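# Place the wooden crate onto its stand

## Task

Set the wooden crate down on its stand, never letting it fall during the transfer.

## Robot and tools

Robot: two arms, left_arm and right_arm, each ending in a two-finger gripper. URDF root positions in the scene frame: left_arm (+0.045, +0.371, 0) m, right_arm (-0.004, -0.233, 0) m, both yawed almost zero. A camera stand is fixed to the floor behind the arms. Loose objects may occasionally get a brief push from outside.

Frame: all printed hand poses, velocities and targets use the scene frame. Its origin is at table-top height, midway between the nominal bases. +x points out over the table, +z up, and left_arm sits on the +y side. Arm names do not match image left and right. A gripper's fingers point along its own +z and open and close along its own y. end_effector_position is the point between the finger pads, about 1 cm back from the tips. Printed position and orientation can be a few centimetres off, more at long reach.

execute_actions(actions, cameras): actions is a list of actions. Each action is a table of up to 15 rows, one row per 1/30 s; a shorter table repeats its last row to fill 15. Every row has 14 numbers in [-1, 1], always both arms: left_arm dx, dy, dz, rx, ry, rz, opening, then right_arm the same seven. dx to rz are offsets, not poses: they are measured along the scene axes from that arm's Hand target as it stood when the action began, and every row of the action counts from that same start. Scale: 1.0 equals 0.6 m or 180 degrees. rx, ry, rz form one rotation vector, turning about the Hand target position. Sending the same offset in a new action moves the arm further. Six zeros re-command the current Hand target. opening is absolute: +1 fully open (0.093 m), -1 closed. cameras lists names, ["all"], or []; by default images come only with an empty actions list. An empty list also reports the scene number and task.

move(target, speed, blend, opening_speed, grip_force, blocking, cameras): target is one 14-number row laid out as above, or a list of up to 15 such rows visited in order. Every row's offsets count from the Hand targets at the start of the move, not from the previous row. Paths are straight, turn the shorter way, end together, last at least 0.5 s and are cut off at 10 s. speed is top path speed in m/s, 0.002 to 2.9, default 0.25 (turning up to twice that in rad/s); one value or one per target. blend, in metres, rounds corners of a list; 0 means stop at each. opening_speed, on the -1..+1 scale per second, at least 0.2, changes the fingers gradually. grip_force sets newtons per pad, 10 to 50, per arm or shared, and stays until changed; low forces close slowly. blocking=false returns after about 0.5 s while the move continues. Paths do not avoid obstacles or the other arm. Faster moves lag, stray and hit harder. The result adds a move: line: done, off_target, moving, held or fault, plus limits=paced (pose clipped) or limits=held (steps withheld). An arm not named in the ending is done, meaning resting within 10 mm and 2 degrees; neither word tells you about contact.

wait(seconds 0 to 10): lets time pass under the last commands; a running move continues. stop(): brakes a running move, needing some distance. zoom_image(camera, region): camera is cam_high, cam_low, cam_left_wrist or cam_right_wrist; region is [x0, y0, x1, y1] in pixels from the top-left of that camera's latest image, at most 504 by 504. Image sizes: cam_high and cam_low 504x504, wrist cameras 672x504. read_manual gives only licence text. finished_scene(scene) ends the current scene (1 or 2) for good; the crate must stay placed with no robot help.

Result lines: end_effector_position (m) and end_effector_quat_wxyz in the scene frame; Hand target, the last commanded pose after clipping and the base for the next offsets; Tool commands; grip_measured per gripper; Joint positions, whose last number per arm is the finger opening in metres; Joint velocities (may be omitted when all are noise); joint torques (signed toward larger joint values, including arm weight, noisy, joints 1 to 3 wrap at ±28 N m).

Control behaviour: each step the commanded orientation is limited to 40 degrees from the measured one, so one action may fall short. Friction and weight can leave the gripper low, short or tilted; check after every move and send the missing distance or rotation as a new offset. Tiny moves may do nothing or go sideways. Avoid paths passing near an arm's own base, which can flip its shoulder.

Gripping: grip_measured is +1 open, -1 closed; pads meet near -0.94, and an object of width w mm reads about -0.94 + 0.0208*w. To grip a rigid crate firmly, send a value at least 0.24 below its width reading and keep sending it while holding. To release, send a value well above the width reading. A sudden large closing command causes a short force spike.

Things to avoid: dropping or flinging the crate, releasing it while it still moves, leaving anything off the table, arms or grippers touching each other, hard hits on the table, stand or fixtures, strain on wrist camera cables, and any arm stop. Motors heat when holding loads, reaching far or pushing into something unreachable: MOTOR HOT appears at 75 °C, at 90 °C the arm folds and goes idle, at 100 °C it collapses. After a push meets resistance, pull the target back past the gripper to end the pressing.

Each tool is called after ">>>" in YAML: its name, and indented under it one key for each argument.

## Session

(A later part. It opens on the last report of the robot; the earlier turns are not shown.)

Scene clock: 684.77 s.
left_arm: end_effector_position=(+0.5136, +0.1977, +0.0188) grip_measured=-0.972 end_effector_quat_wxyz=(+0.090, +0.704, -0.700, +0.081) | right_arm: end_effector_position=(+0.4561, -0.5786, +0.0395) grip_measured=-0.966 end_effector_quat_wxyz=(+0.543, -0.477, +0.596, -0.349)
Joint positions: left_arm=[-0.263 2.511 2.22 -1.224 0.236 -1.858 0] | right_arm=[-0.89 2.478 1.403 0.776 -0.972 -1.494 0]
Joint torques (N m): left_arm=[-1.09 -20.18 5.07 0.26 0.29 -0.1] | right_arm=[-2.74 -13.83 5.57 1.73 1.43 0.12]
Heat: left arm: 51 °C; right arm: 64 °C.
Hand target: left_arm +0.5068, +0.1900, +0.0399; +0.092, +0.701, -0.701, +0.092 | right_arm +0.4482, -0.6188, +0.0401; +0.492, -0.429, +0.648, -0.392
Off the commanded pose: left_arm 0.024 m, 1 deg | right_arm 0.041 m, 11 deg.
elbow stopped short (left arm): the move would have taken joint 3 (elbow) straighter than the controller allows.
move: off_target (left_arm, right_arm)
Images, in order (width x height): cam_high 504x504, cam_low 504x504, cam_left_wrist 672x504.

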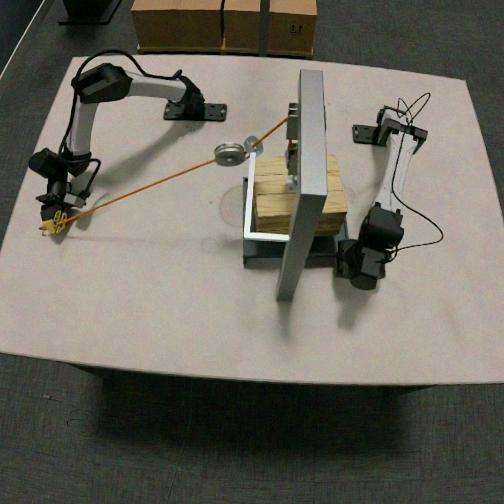

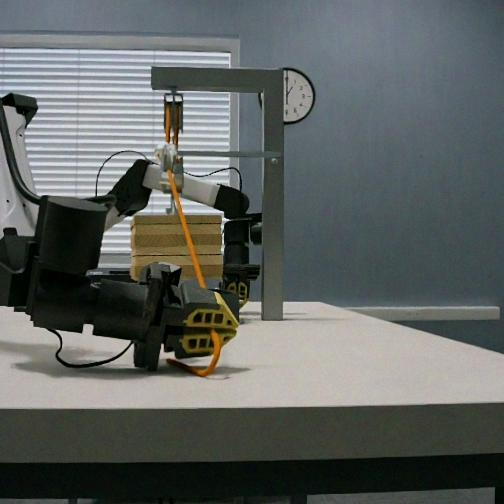

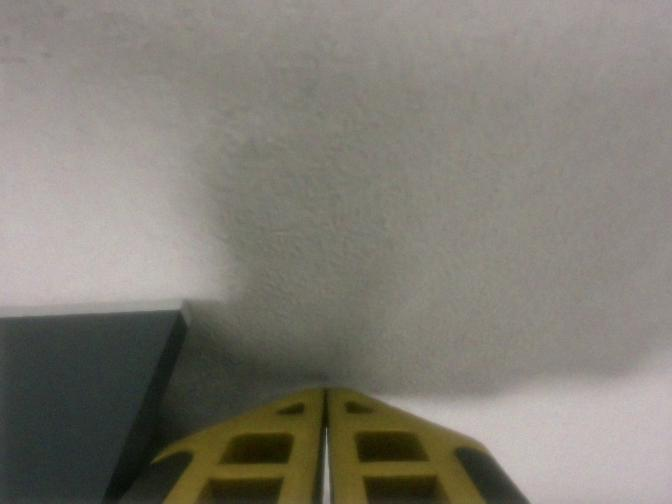

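>>> move:
  target: [-0.022, 0, 0.02, 0, 0, 0, -1.0, 0, 0, 0, 0, 0, 0, -1.0]
  speed: 0.05
  cameras: ["cam_left_wrist", "cam_high"]

>>> zoom_image:
  camera: "cam_high"
  region: [220, 130, 460, 310]

Scene clock: 692.67 s.
left_arm: end_effector_position=(+0.5096, +0.1965, +0.0332) grip_measured=-0.972 end_effector_quat_wxyz=(+0.078, +0.703, -0.700, +0.095) | right_arm: end_effector_position=(+0.4561, -0.5786, +0.0395) grip_measured=-0.966 end_effector_quat_wxyz=(+0.543, -0.477, +0.596, -0.349)
Joint positions: left_arm=[-0.27 2.438 2.142 -1.182 0.229 -1.868 0] | right_arm=[-0.89 2.478 1.403 0.776 -0.972 -1.494 0]
Joint torques (N m): left_arm=[-1.21 -19.6 4.98 0.03 0.34 -0.1] | right_arm=[-2.97 -13.59 5.27 1.72 1.5 0.17]
Heat: left arm: 58 °C; right arm: 66 °C.
Hand target: left_arm +0.4937, +0.1901, +0.0520; +0.092, +0.701, -0.701, +0.092 | right_arm +0.4482, -0.6188, +0.0401; +0.492, -0.429, +0.648, -0.392
Off the commanded pose: left_arm 0.025 m, 2 deg | right_arm 0.041 m, 11 deg.
move: off_target (left_arm, right_arm)
Images, in order (width x height): cam_high 504x504, cam_left_wrist 672x504.

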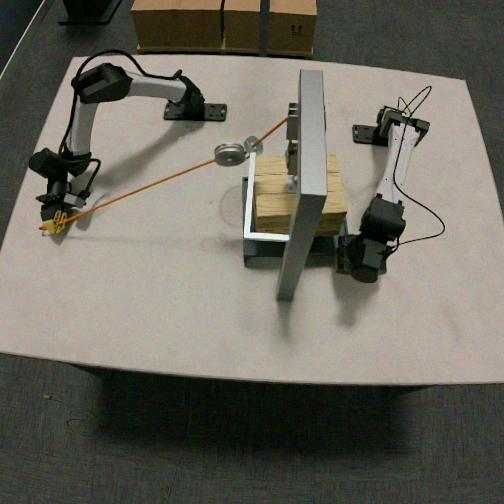

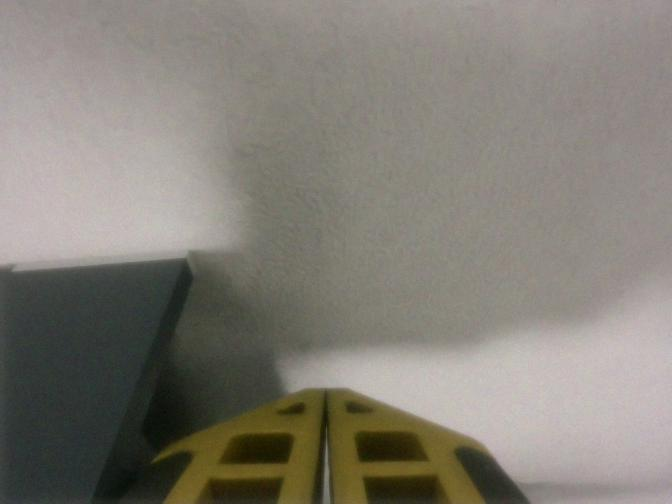

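Scaled by 2.100.

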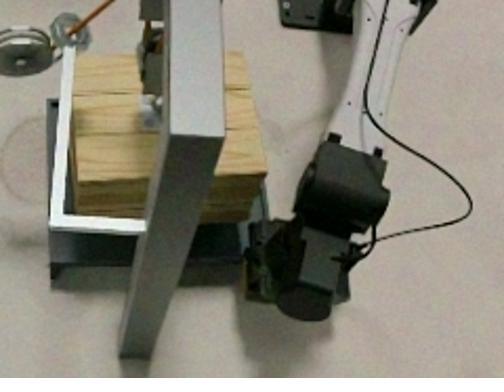

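>>> move:
  target:
    - [-0.016, 0, 0.0, 0, 0, 0, -1.0, 0, 0, 0, 0, 0, 0, -1.0]
    - [0.05, 0.02, 0.02, 0, 0, 0, -1.0, 0, 0, 0, 0, 0, 0, -1.0]
    - [0.04, 0.12, 0.2, 0, 0, 0, -1.0, 0, 0, 0, 0, 0, 0, -1.0]
    - [-0.181, 0.283, 0.222, 0, 0, 0, 1.0, 0, 0, 0, 0, 0, 0, -1.0]
  speed: [0.05, 0.15, 0.25, 0.3]
  blend: [0, 0.02, 0.04, 0]
  cameras: ["cam_left_wrist", "cam_high"]

>>> zoom_image:
  camera: "cam_left_wrist"
  region: [100, 250, 550, 504]

>>> zoom_image:
  camera: "cam_high"
  region: [220, 130, 460, 310]

Scene clock: 702.47 s.
left_arm: end_effector_position=(+0.3891, +0.3613, +0.1819) grip_measured=+1.000 end_effector_quat_wxyz=(+0.095, +0.706, -0.696, +0.088) | right_arm: end_effector_position=(+0.4561, -0.5786, +0.0395) grip_measured=-0.966 end_effector_quat_wxyz=(+0.543, -0.477, +0.596, -0.349)
Joint positions: left_arm=[0.108 1.893 1.872 -1.583 0.257 -1.485 0.093] | right_arm=[-0.89 2.478 1.403 0.776 -0.972 -1.494 0]
Joint torques (N m): left_arm=[-0.14 -12.04 4.83 0.28 0.16 0.14] | right_arm=[-2.74 -13.91 5.59 1.75 1.41 0.12]
Heat: left arm: 63 °C; right arm: 67 °C.
Hand target: left_arm +0.3851, +0.3599, +0.1852; +0.092, +0.701, -0.701, +0.092 | right_arm +0.4482, -0.6188, +0.0401; +0.492, -0.429, +0.648, -0.392
Off the commanded pose: left_arm 0.005 m, 1 deg | right_arm 0.041 m, 11 deg.
move: off_target (right_arm)
Images, in order (width x height): cam_high 504x504, cam_left_wrist 672x504.

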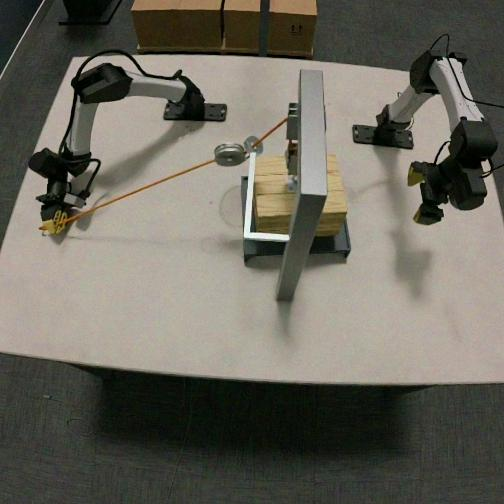

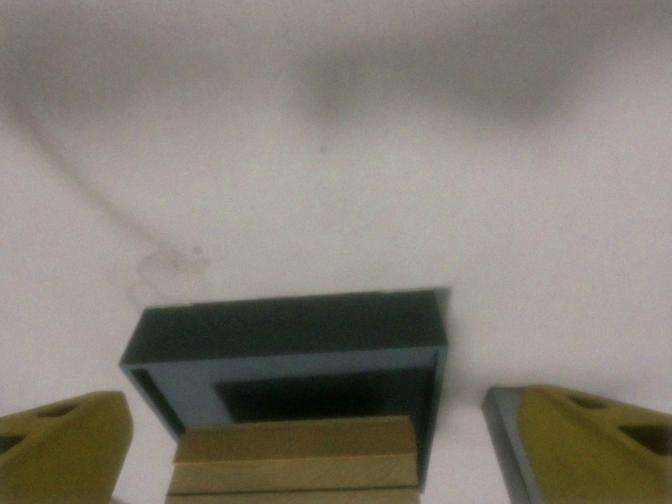

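Scaled by 1.120.

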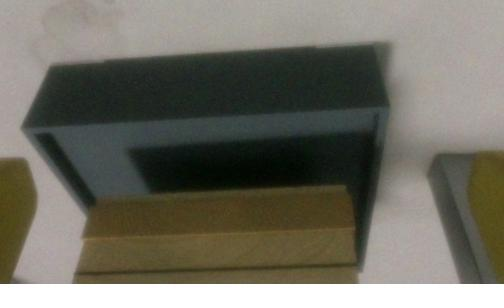

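Scaled by 2.100.

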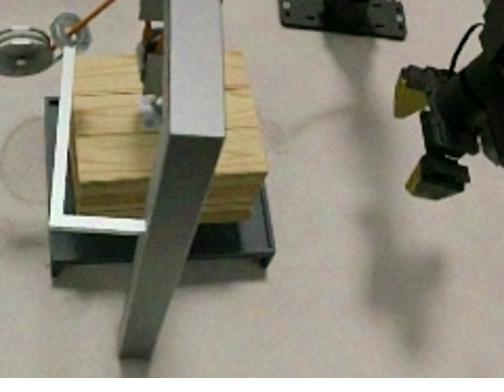

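>>> move:
  target: [0, 0, 0, 0, 0, 0, 1.0, 0, 0.17, 0.04, 0, 0, 0, -1.0]
  speed: 0.08
  cameras: ["cam_left_wrist", "cam_high", "cam_low"]

>>> zoom_image:
  camera: "cam_high"
  region: [220, 130, 400, 310]

Scene clock: 721.73 s.
left_arm: end_effector_position=(+0.3891, +0.3613, +0.1819) grip_measured=+1.000 end_effector_quat_wxyz=(+0.095, +0.706, -0.696, +0.088) | right_arm: end_effector_position=(+0.4565, -0.4748, +0.0749) grip_measured=-0.966 end_effector_quat_wxyz=(+0.545, -0.483, +0.585, -0.358)
Joint positions: left_arm=[0.108 1.893 1.872 -1.583 0.257 -1.485 0.093] | right_arm=[-0.724 2.216 1.005 0.989 -0.819 -1.435 0]
Joint torques (N m): left_arm=[-0.13 -12.01 4.86 0.28 0.17 0.14] | right_arm=[-3.15 -10.55 4.74 1.57 1.54 0.09]
Heat: left arm: 62 °C; right arm: 69 °C.
Hand target: left_arm +0.3851, +0.3599, +0.1852; +0.092, +0.701, -0.701, +0.092 | right_arm +0.4482, -0.5167, +0.0640; +0.492, -0.429, +0.648, -0.392
Off the commanded pose: left_arm 0.005 m, 1 deg | right_arm 0.044 m, 12 deg.
move: off_target (right_arm)
Images, in order (width x height): cam_high 504x504, cam_low 504x504, cam_left_wrist 672x504.

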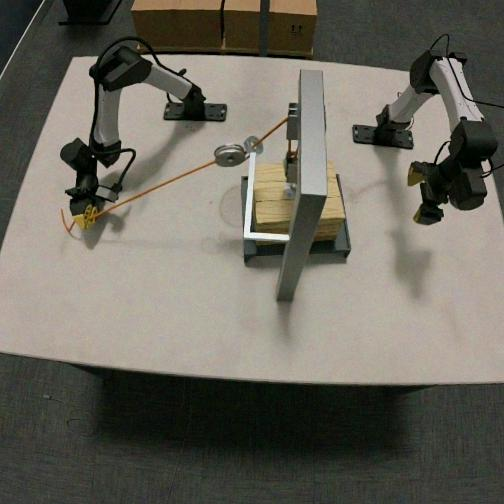

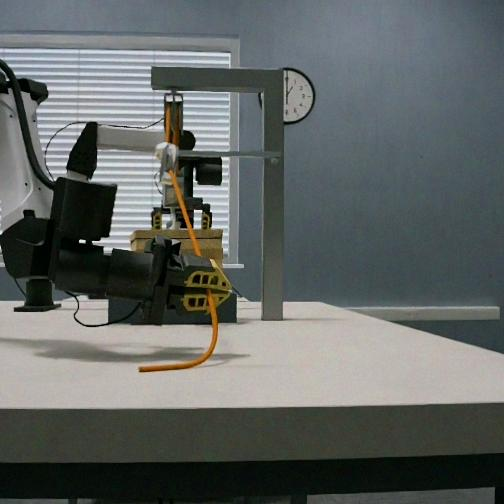

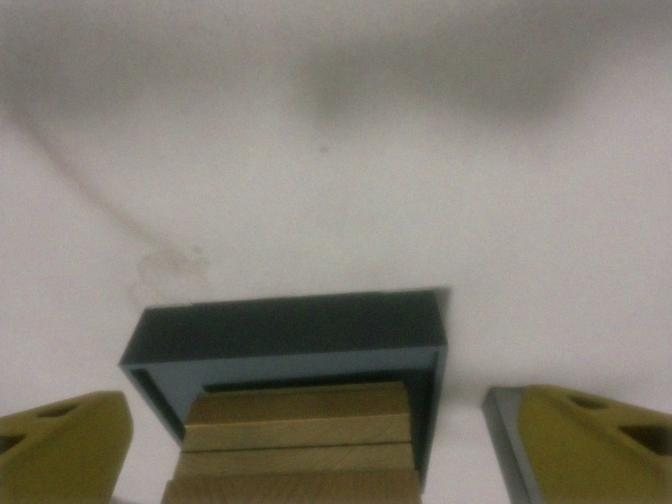

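Scaled by 2.800.

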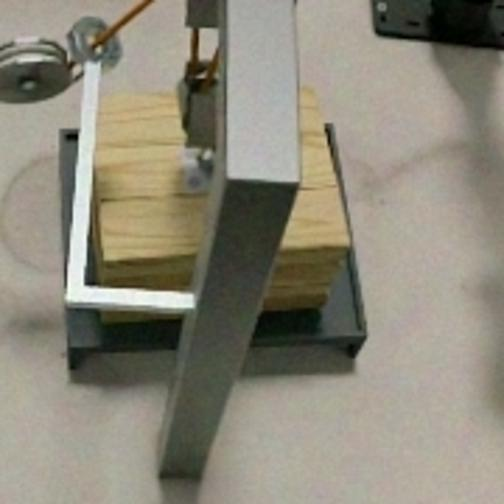

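>>> move:
  target: [0,0,0,0,0,0,1.0, 0.0,0.2,0.05,0,0,0,-1.0]
  speed: 0.08
  cameras: ["cam_low","cam_high","cam_left_wrist"]

Scene clock: 750.60 s.
left_arm: end_effector_position=(+0.3891, +0.3613, +0.1819) grip_measured=+1.000 end_effector_quat_wxyz=(+0.095, +0.706, -0.696, +0.088) | right_arm: end_effector_position=(+0.4506, -0.3989, +0.0850) grip_measured=-0.966 end_effector_quat_wxyz=(+0.488, -0.436, +0.646, -0.392)
Joint positions: left_arm=[0.108 1.893 1.872 -1.583 0.257 -1.485 0.093] | right_arm=[-0.485 1.987 0.716 1.035 -0.39 -1.362 0]
Joint torques (N m): left_arm=[-0.16 -12.01 4.83 0.28 0.16 0.14] | right_arm=[0.54 -10.66 4.45 2.09 0.12 0.21]
Heat: left arm: 61 °C; right arm: 59 °C.
Hand target: left_arm +0.3851, +0.3599, +0.1852; +0.092, +0.701, -0.701, +0.092 | right_arm +0.4482, -0.3968, +0.0941; +0.492, -0.429, +0.648, -0.392
Off the commanded pose: left_arm 0.005 m, 1 deg | right_arm 0.010 m, 1 deg.
move: done
Images, in order (width x height): cam_high 504x504, cam_low 504x504, cam_left_wrist 672x504.

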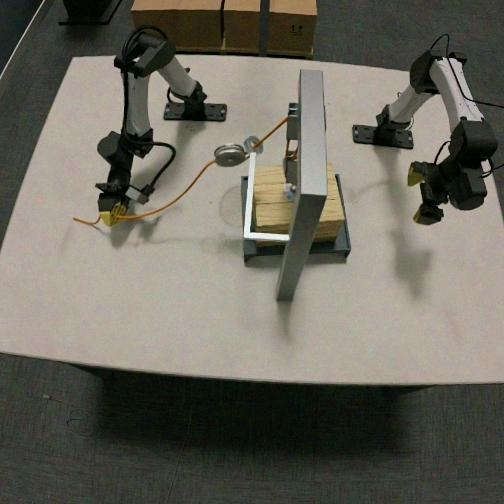

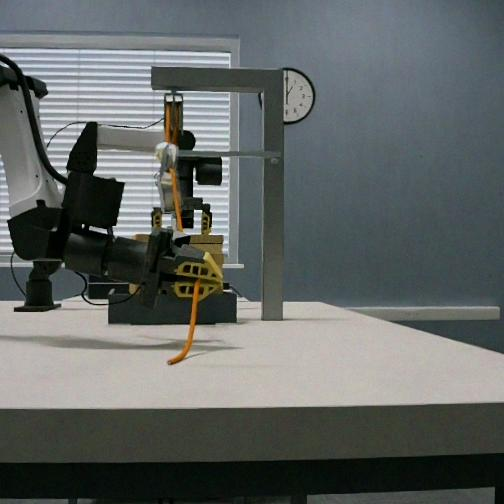

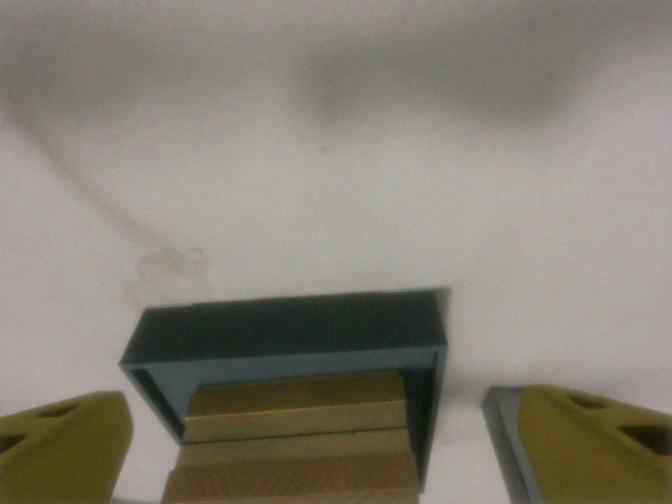

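>>> zoom_image:
  camera: "cam_low"
  region: [90, 150, 290, 350]

>>> zoom_image:
  camera: "cam_high"
  region: [200, 100, 380, 280]

Scaled by 2.520.

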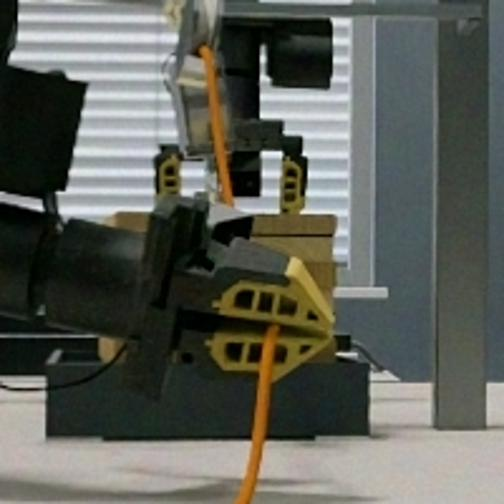

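Scaled by 2.800.

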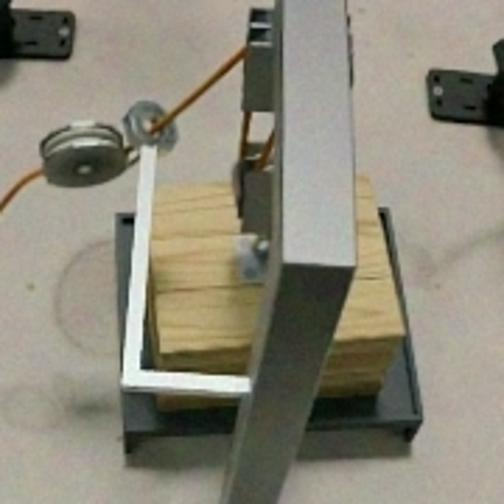

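>>> zoom_image:
  camera: "cam_left_wrist"
  region: [100, 270, 500, 504]

>>> move:
  target: [0,0,0,0,0,0,1.0, 0.0,0.1,0.04,0,0,0,-1.0]
  speed: 0.08
  cameras: ["all"]

Scaled by 1.260.

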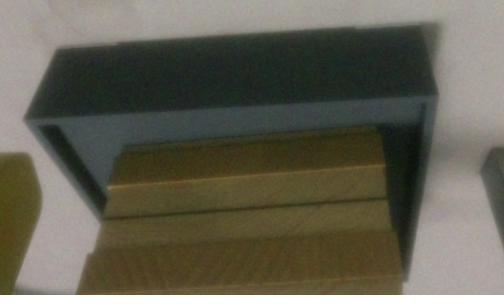

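Scene clock: 759.10 s.
left_arm: end_effector_position=(+0.3891, +0.3613, +0.1819) grip_measured=+1.000 end_effector_quat_wxyz=(+0.095, +0.706, -0.696, +0.088) | right_arm: end_effector_position=(+0.4514, -0.3397, +0.1114) grip_measured=-0.966 end_effector_quat_wxyz=(+0.487, -0.436, +0.646, -0.394)
Joint positions: left_arm=[0.108 1.893 1.872 -1.583 0.257 -1.485 0.093] | right_arm=[-0.31 1.828 0.638 0.969 -0.216 -1.322 0]
Joint torques (N m): left_arm=[-0.13 -12.01 4.85 0.28 0.17 0.14] | right_arm=[0.54 -9.51 4.96 2.23 0.07 0.19]
Heat: left arm: 60 °C; right arm: 58 °C.
Hand target: left_arm +0.3851, +0.3599, +0.1852; +0.092, +0.701, -0.701, +0.092 | right_arm +0.4482, -0.3368, +0.1179; +0.492, -0.429, +0.648, -0.392
Off the commanded pose: left_arm 0.005 m, 1 deg | right_arm 0.008 m, 1 deg.
move: done

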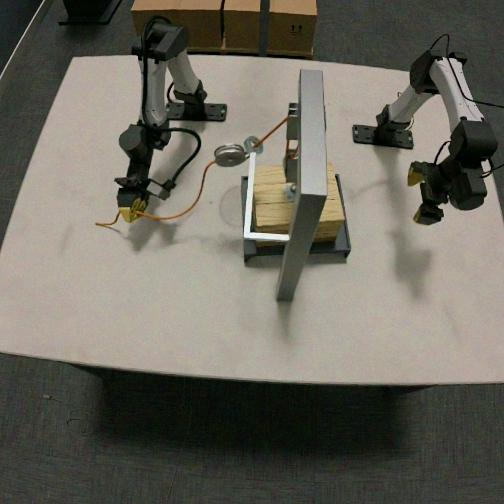

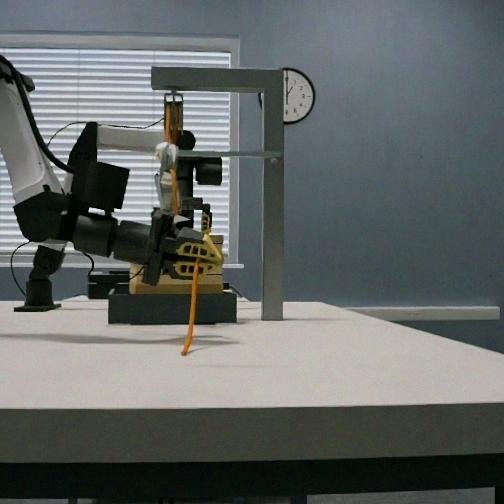

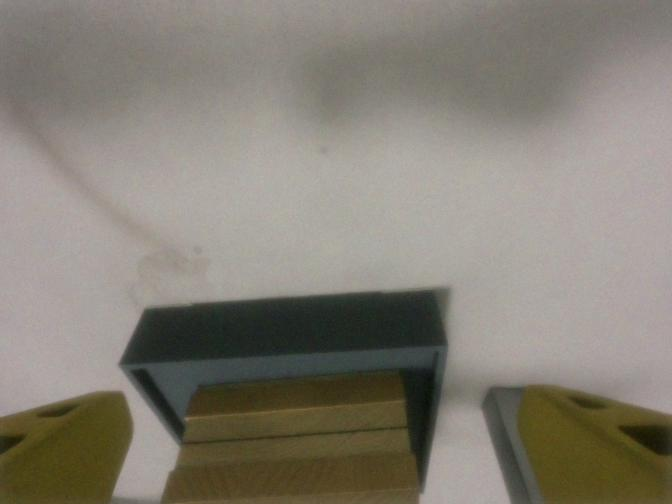

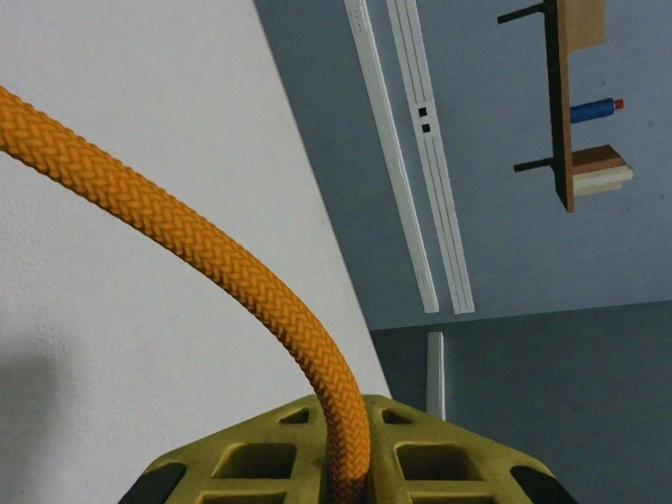

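>>> zoom_image:
  camera: "cam_low"
  region: [100, 80, 260, 340]

>>> zoom_image:
  camera: "cam_high"
  region: [90, 100, 360, 280]

Scaled by 1.938.

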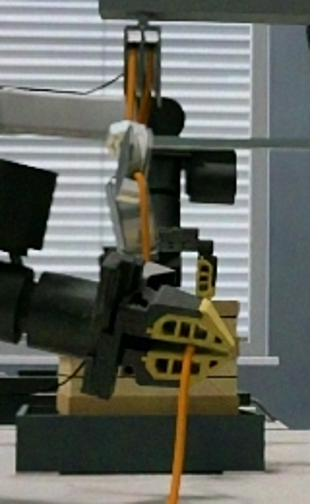

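Scaled by 1.867.

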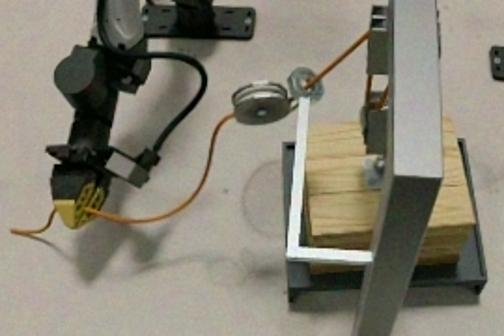

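>>> move:
  target:
    - [0,0,0,0,0,0,1.0, 0.0,0.0,-0.05,0,0,0,-1.0]
    - [0,0,0,0,0,0,1.0, 0.0,0.0,-0.05,0,0,0,0.2]
    - [0,0,0,0,0,0,1.0, -0.2,0.0,-0.03,0,0,0,0.2]
    - [0,0,0,0,0,0,1.0, -0.3,0.0,0.12,0,0,0,0.2]
  blend: [0,0,0.02,0]
  speed: 0.1
  cameras: ["all"]

Scene clock: 789.03 s.
left_arm: end_effector_position=(+0.3891, +0.3613, +0.1819) grip_measured=+1.000 end_effector_quat_wxyz=(+0.095, +0.706, -0.696, +0.088) | right_arm: end_effector_position=(+0.2667, -0.3359, +0.1796) grip_measured=+0.197 end_effector_quat_wxyz=(+0.489, -0.425, +0.655, -0.388)
Joint positions: left_arm=[0.108 1.893 1.872 -1.583 0.257 -1.485 0.093] | right_arm=[-0.686 0.71 0.272 0.173 -0.573 -1.392 0.055]
Joint torques (N m): left_arm=[-0.14 -12.03 4.86 0.28 0.17 0.14] | right_arm=[-0.81 0.01 11.66 2 -0.2 -0.06]
Heat: left arm: 60 °C; right arm: 55 °C.
Hand target: left_arm +0.3851, +0.3599, +0.1852; +0.092, +0.701, -0.701, +0.092 | right_arm +0.2682, -0.3368, +0.1900; +0.492, -0.429, +0.648, -0.392
Off the commanded pose: left_arm 0.005 m, 1 deg | right_arm 0.010 m, 1 deg.
move: done

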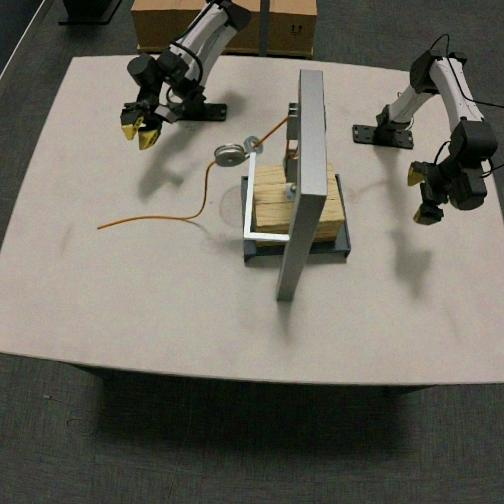

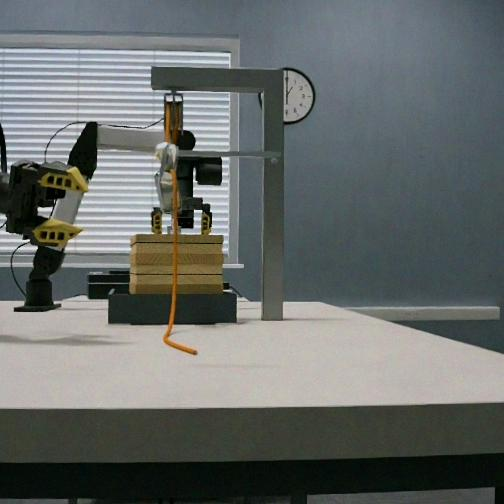

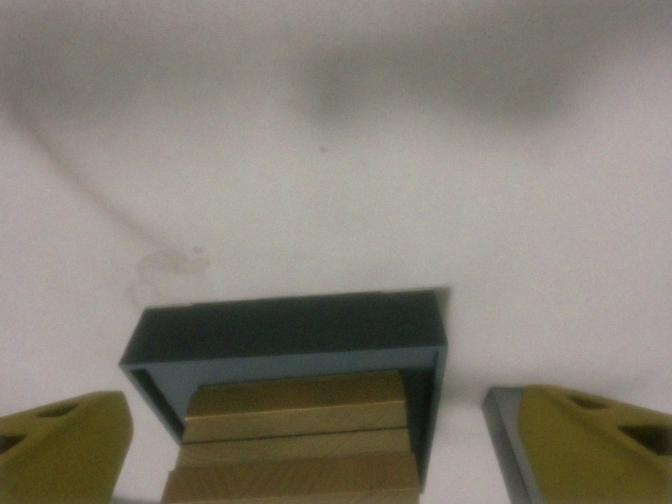

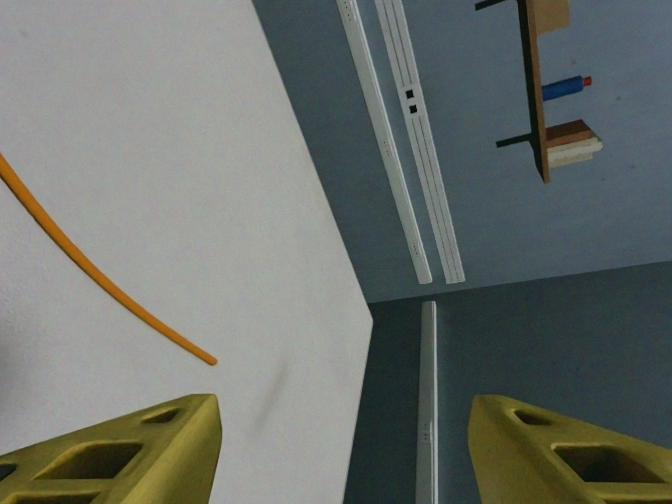

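>>> finished_scene:
  scene: 1

The scene is finished: the task was done.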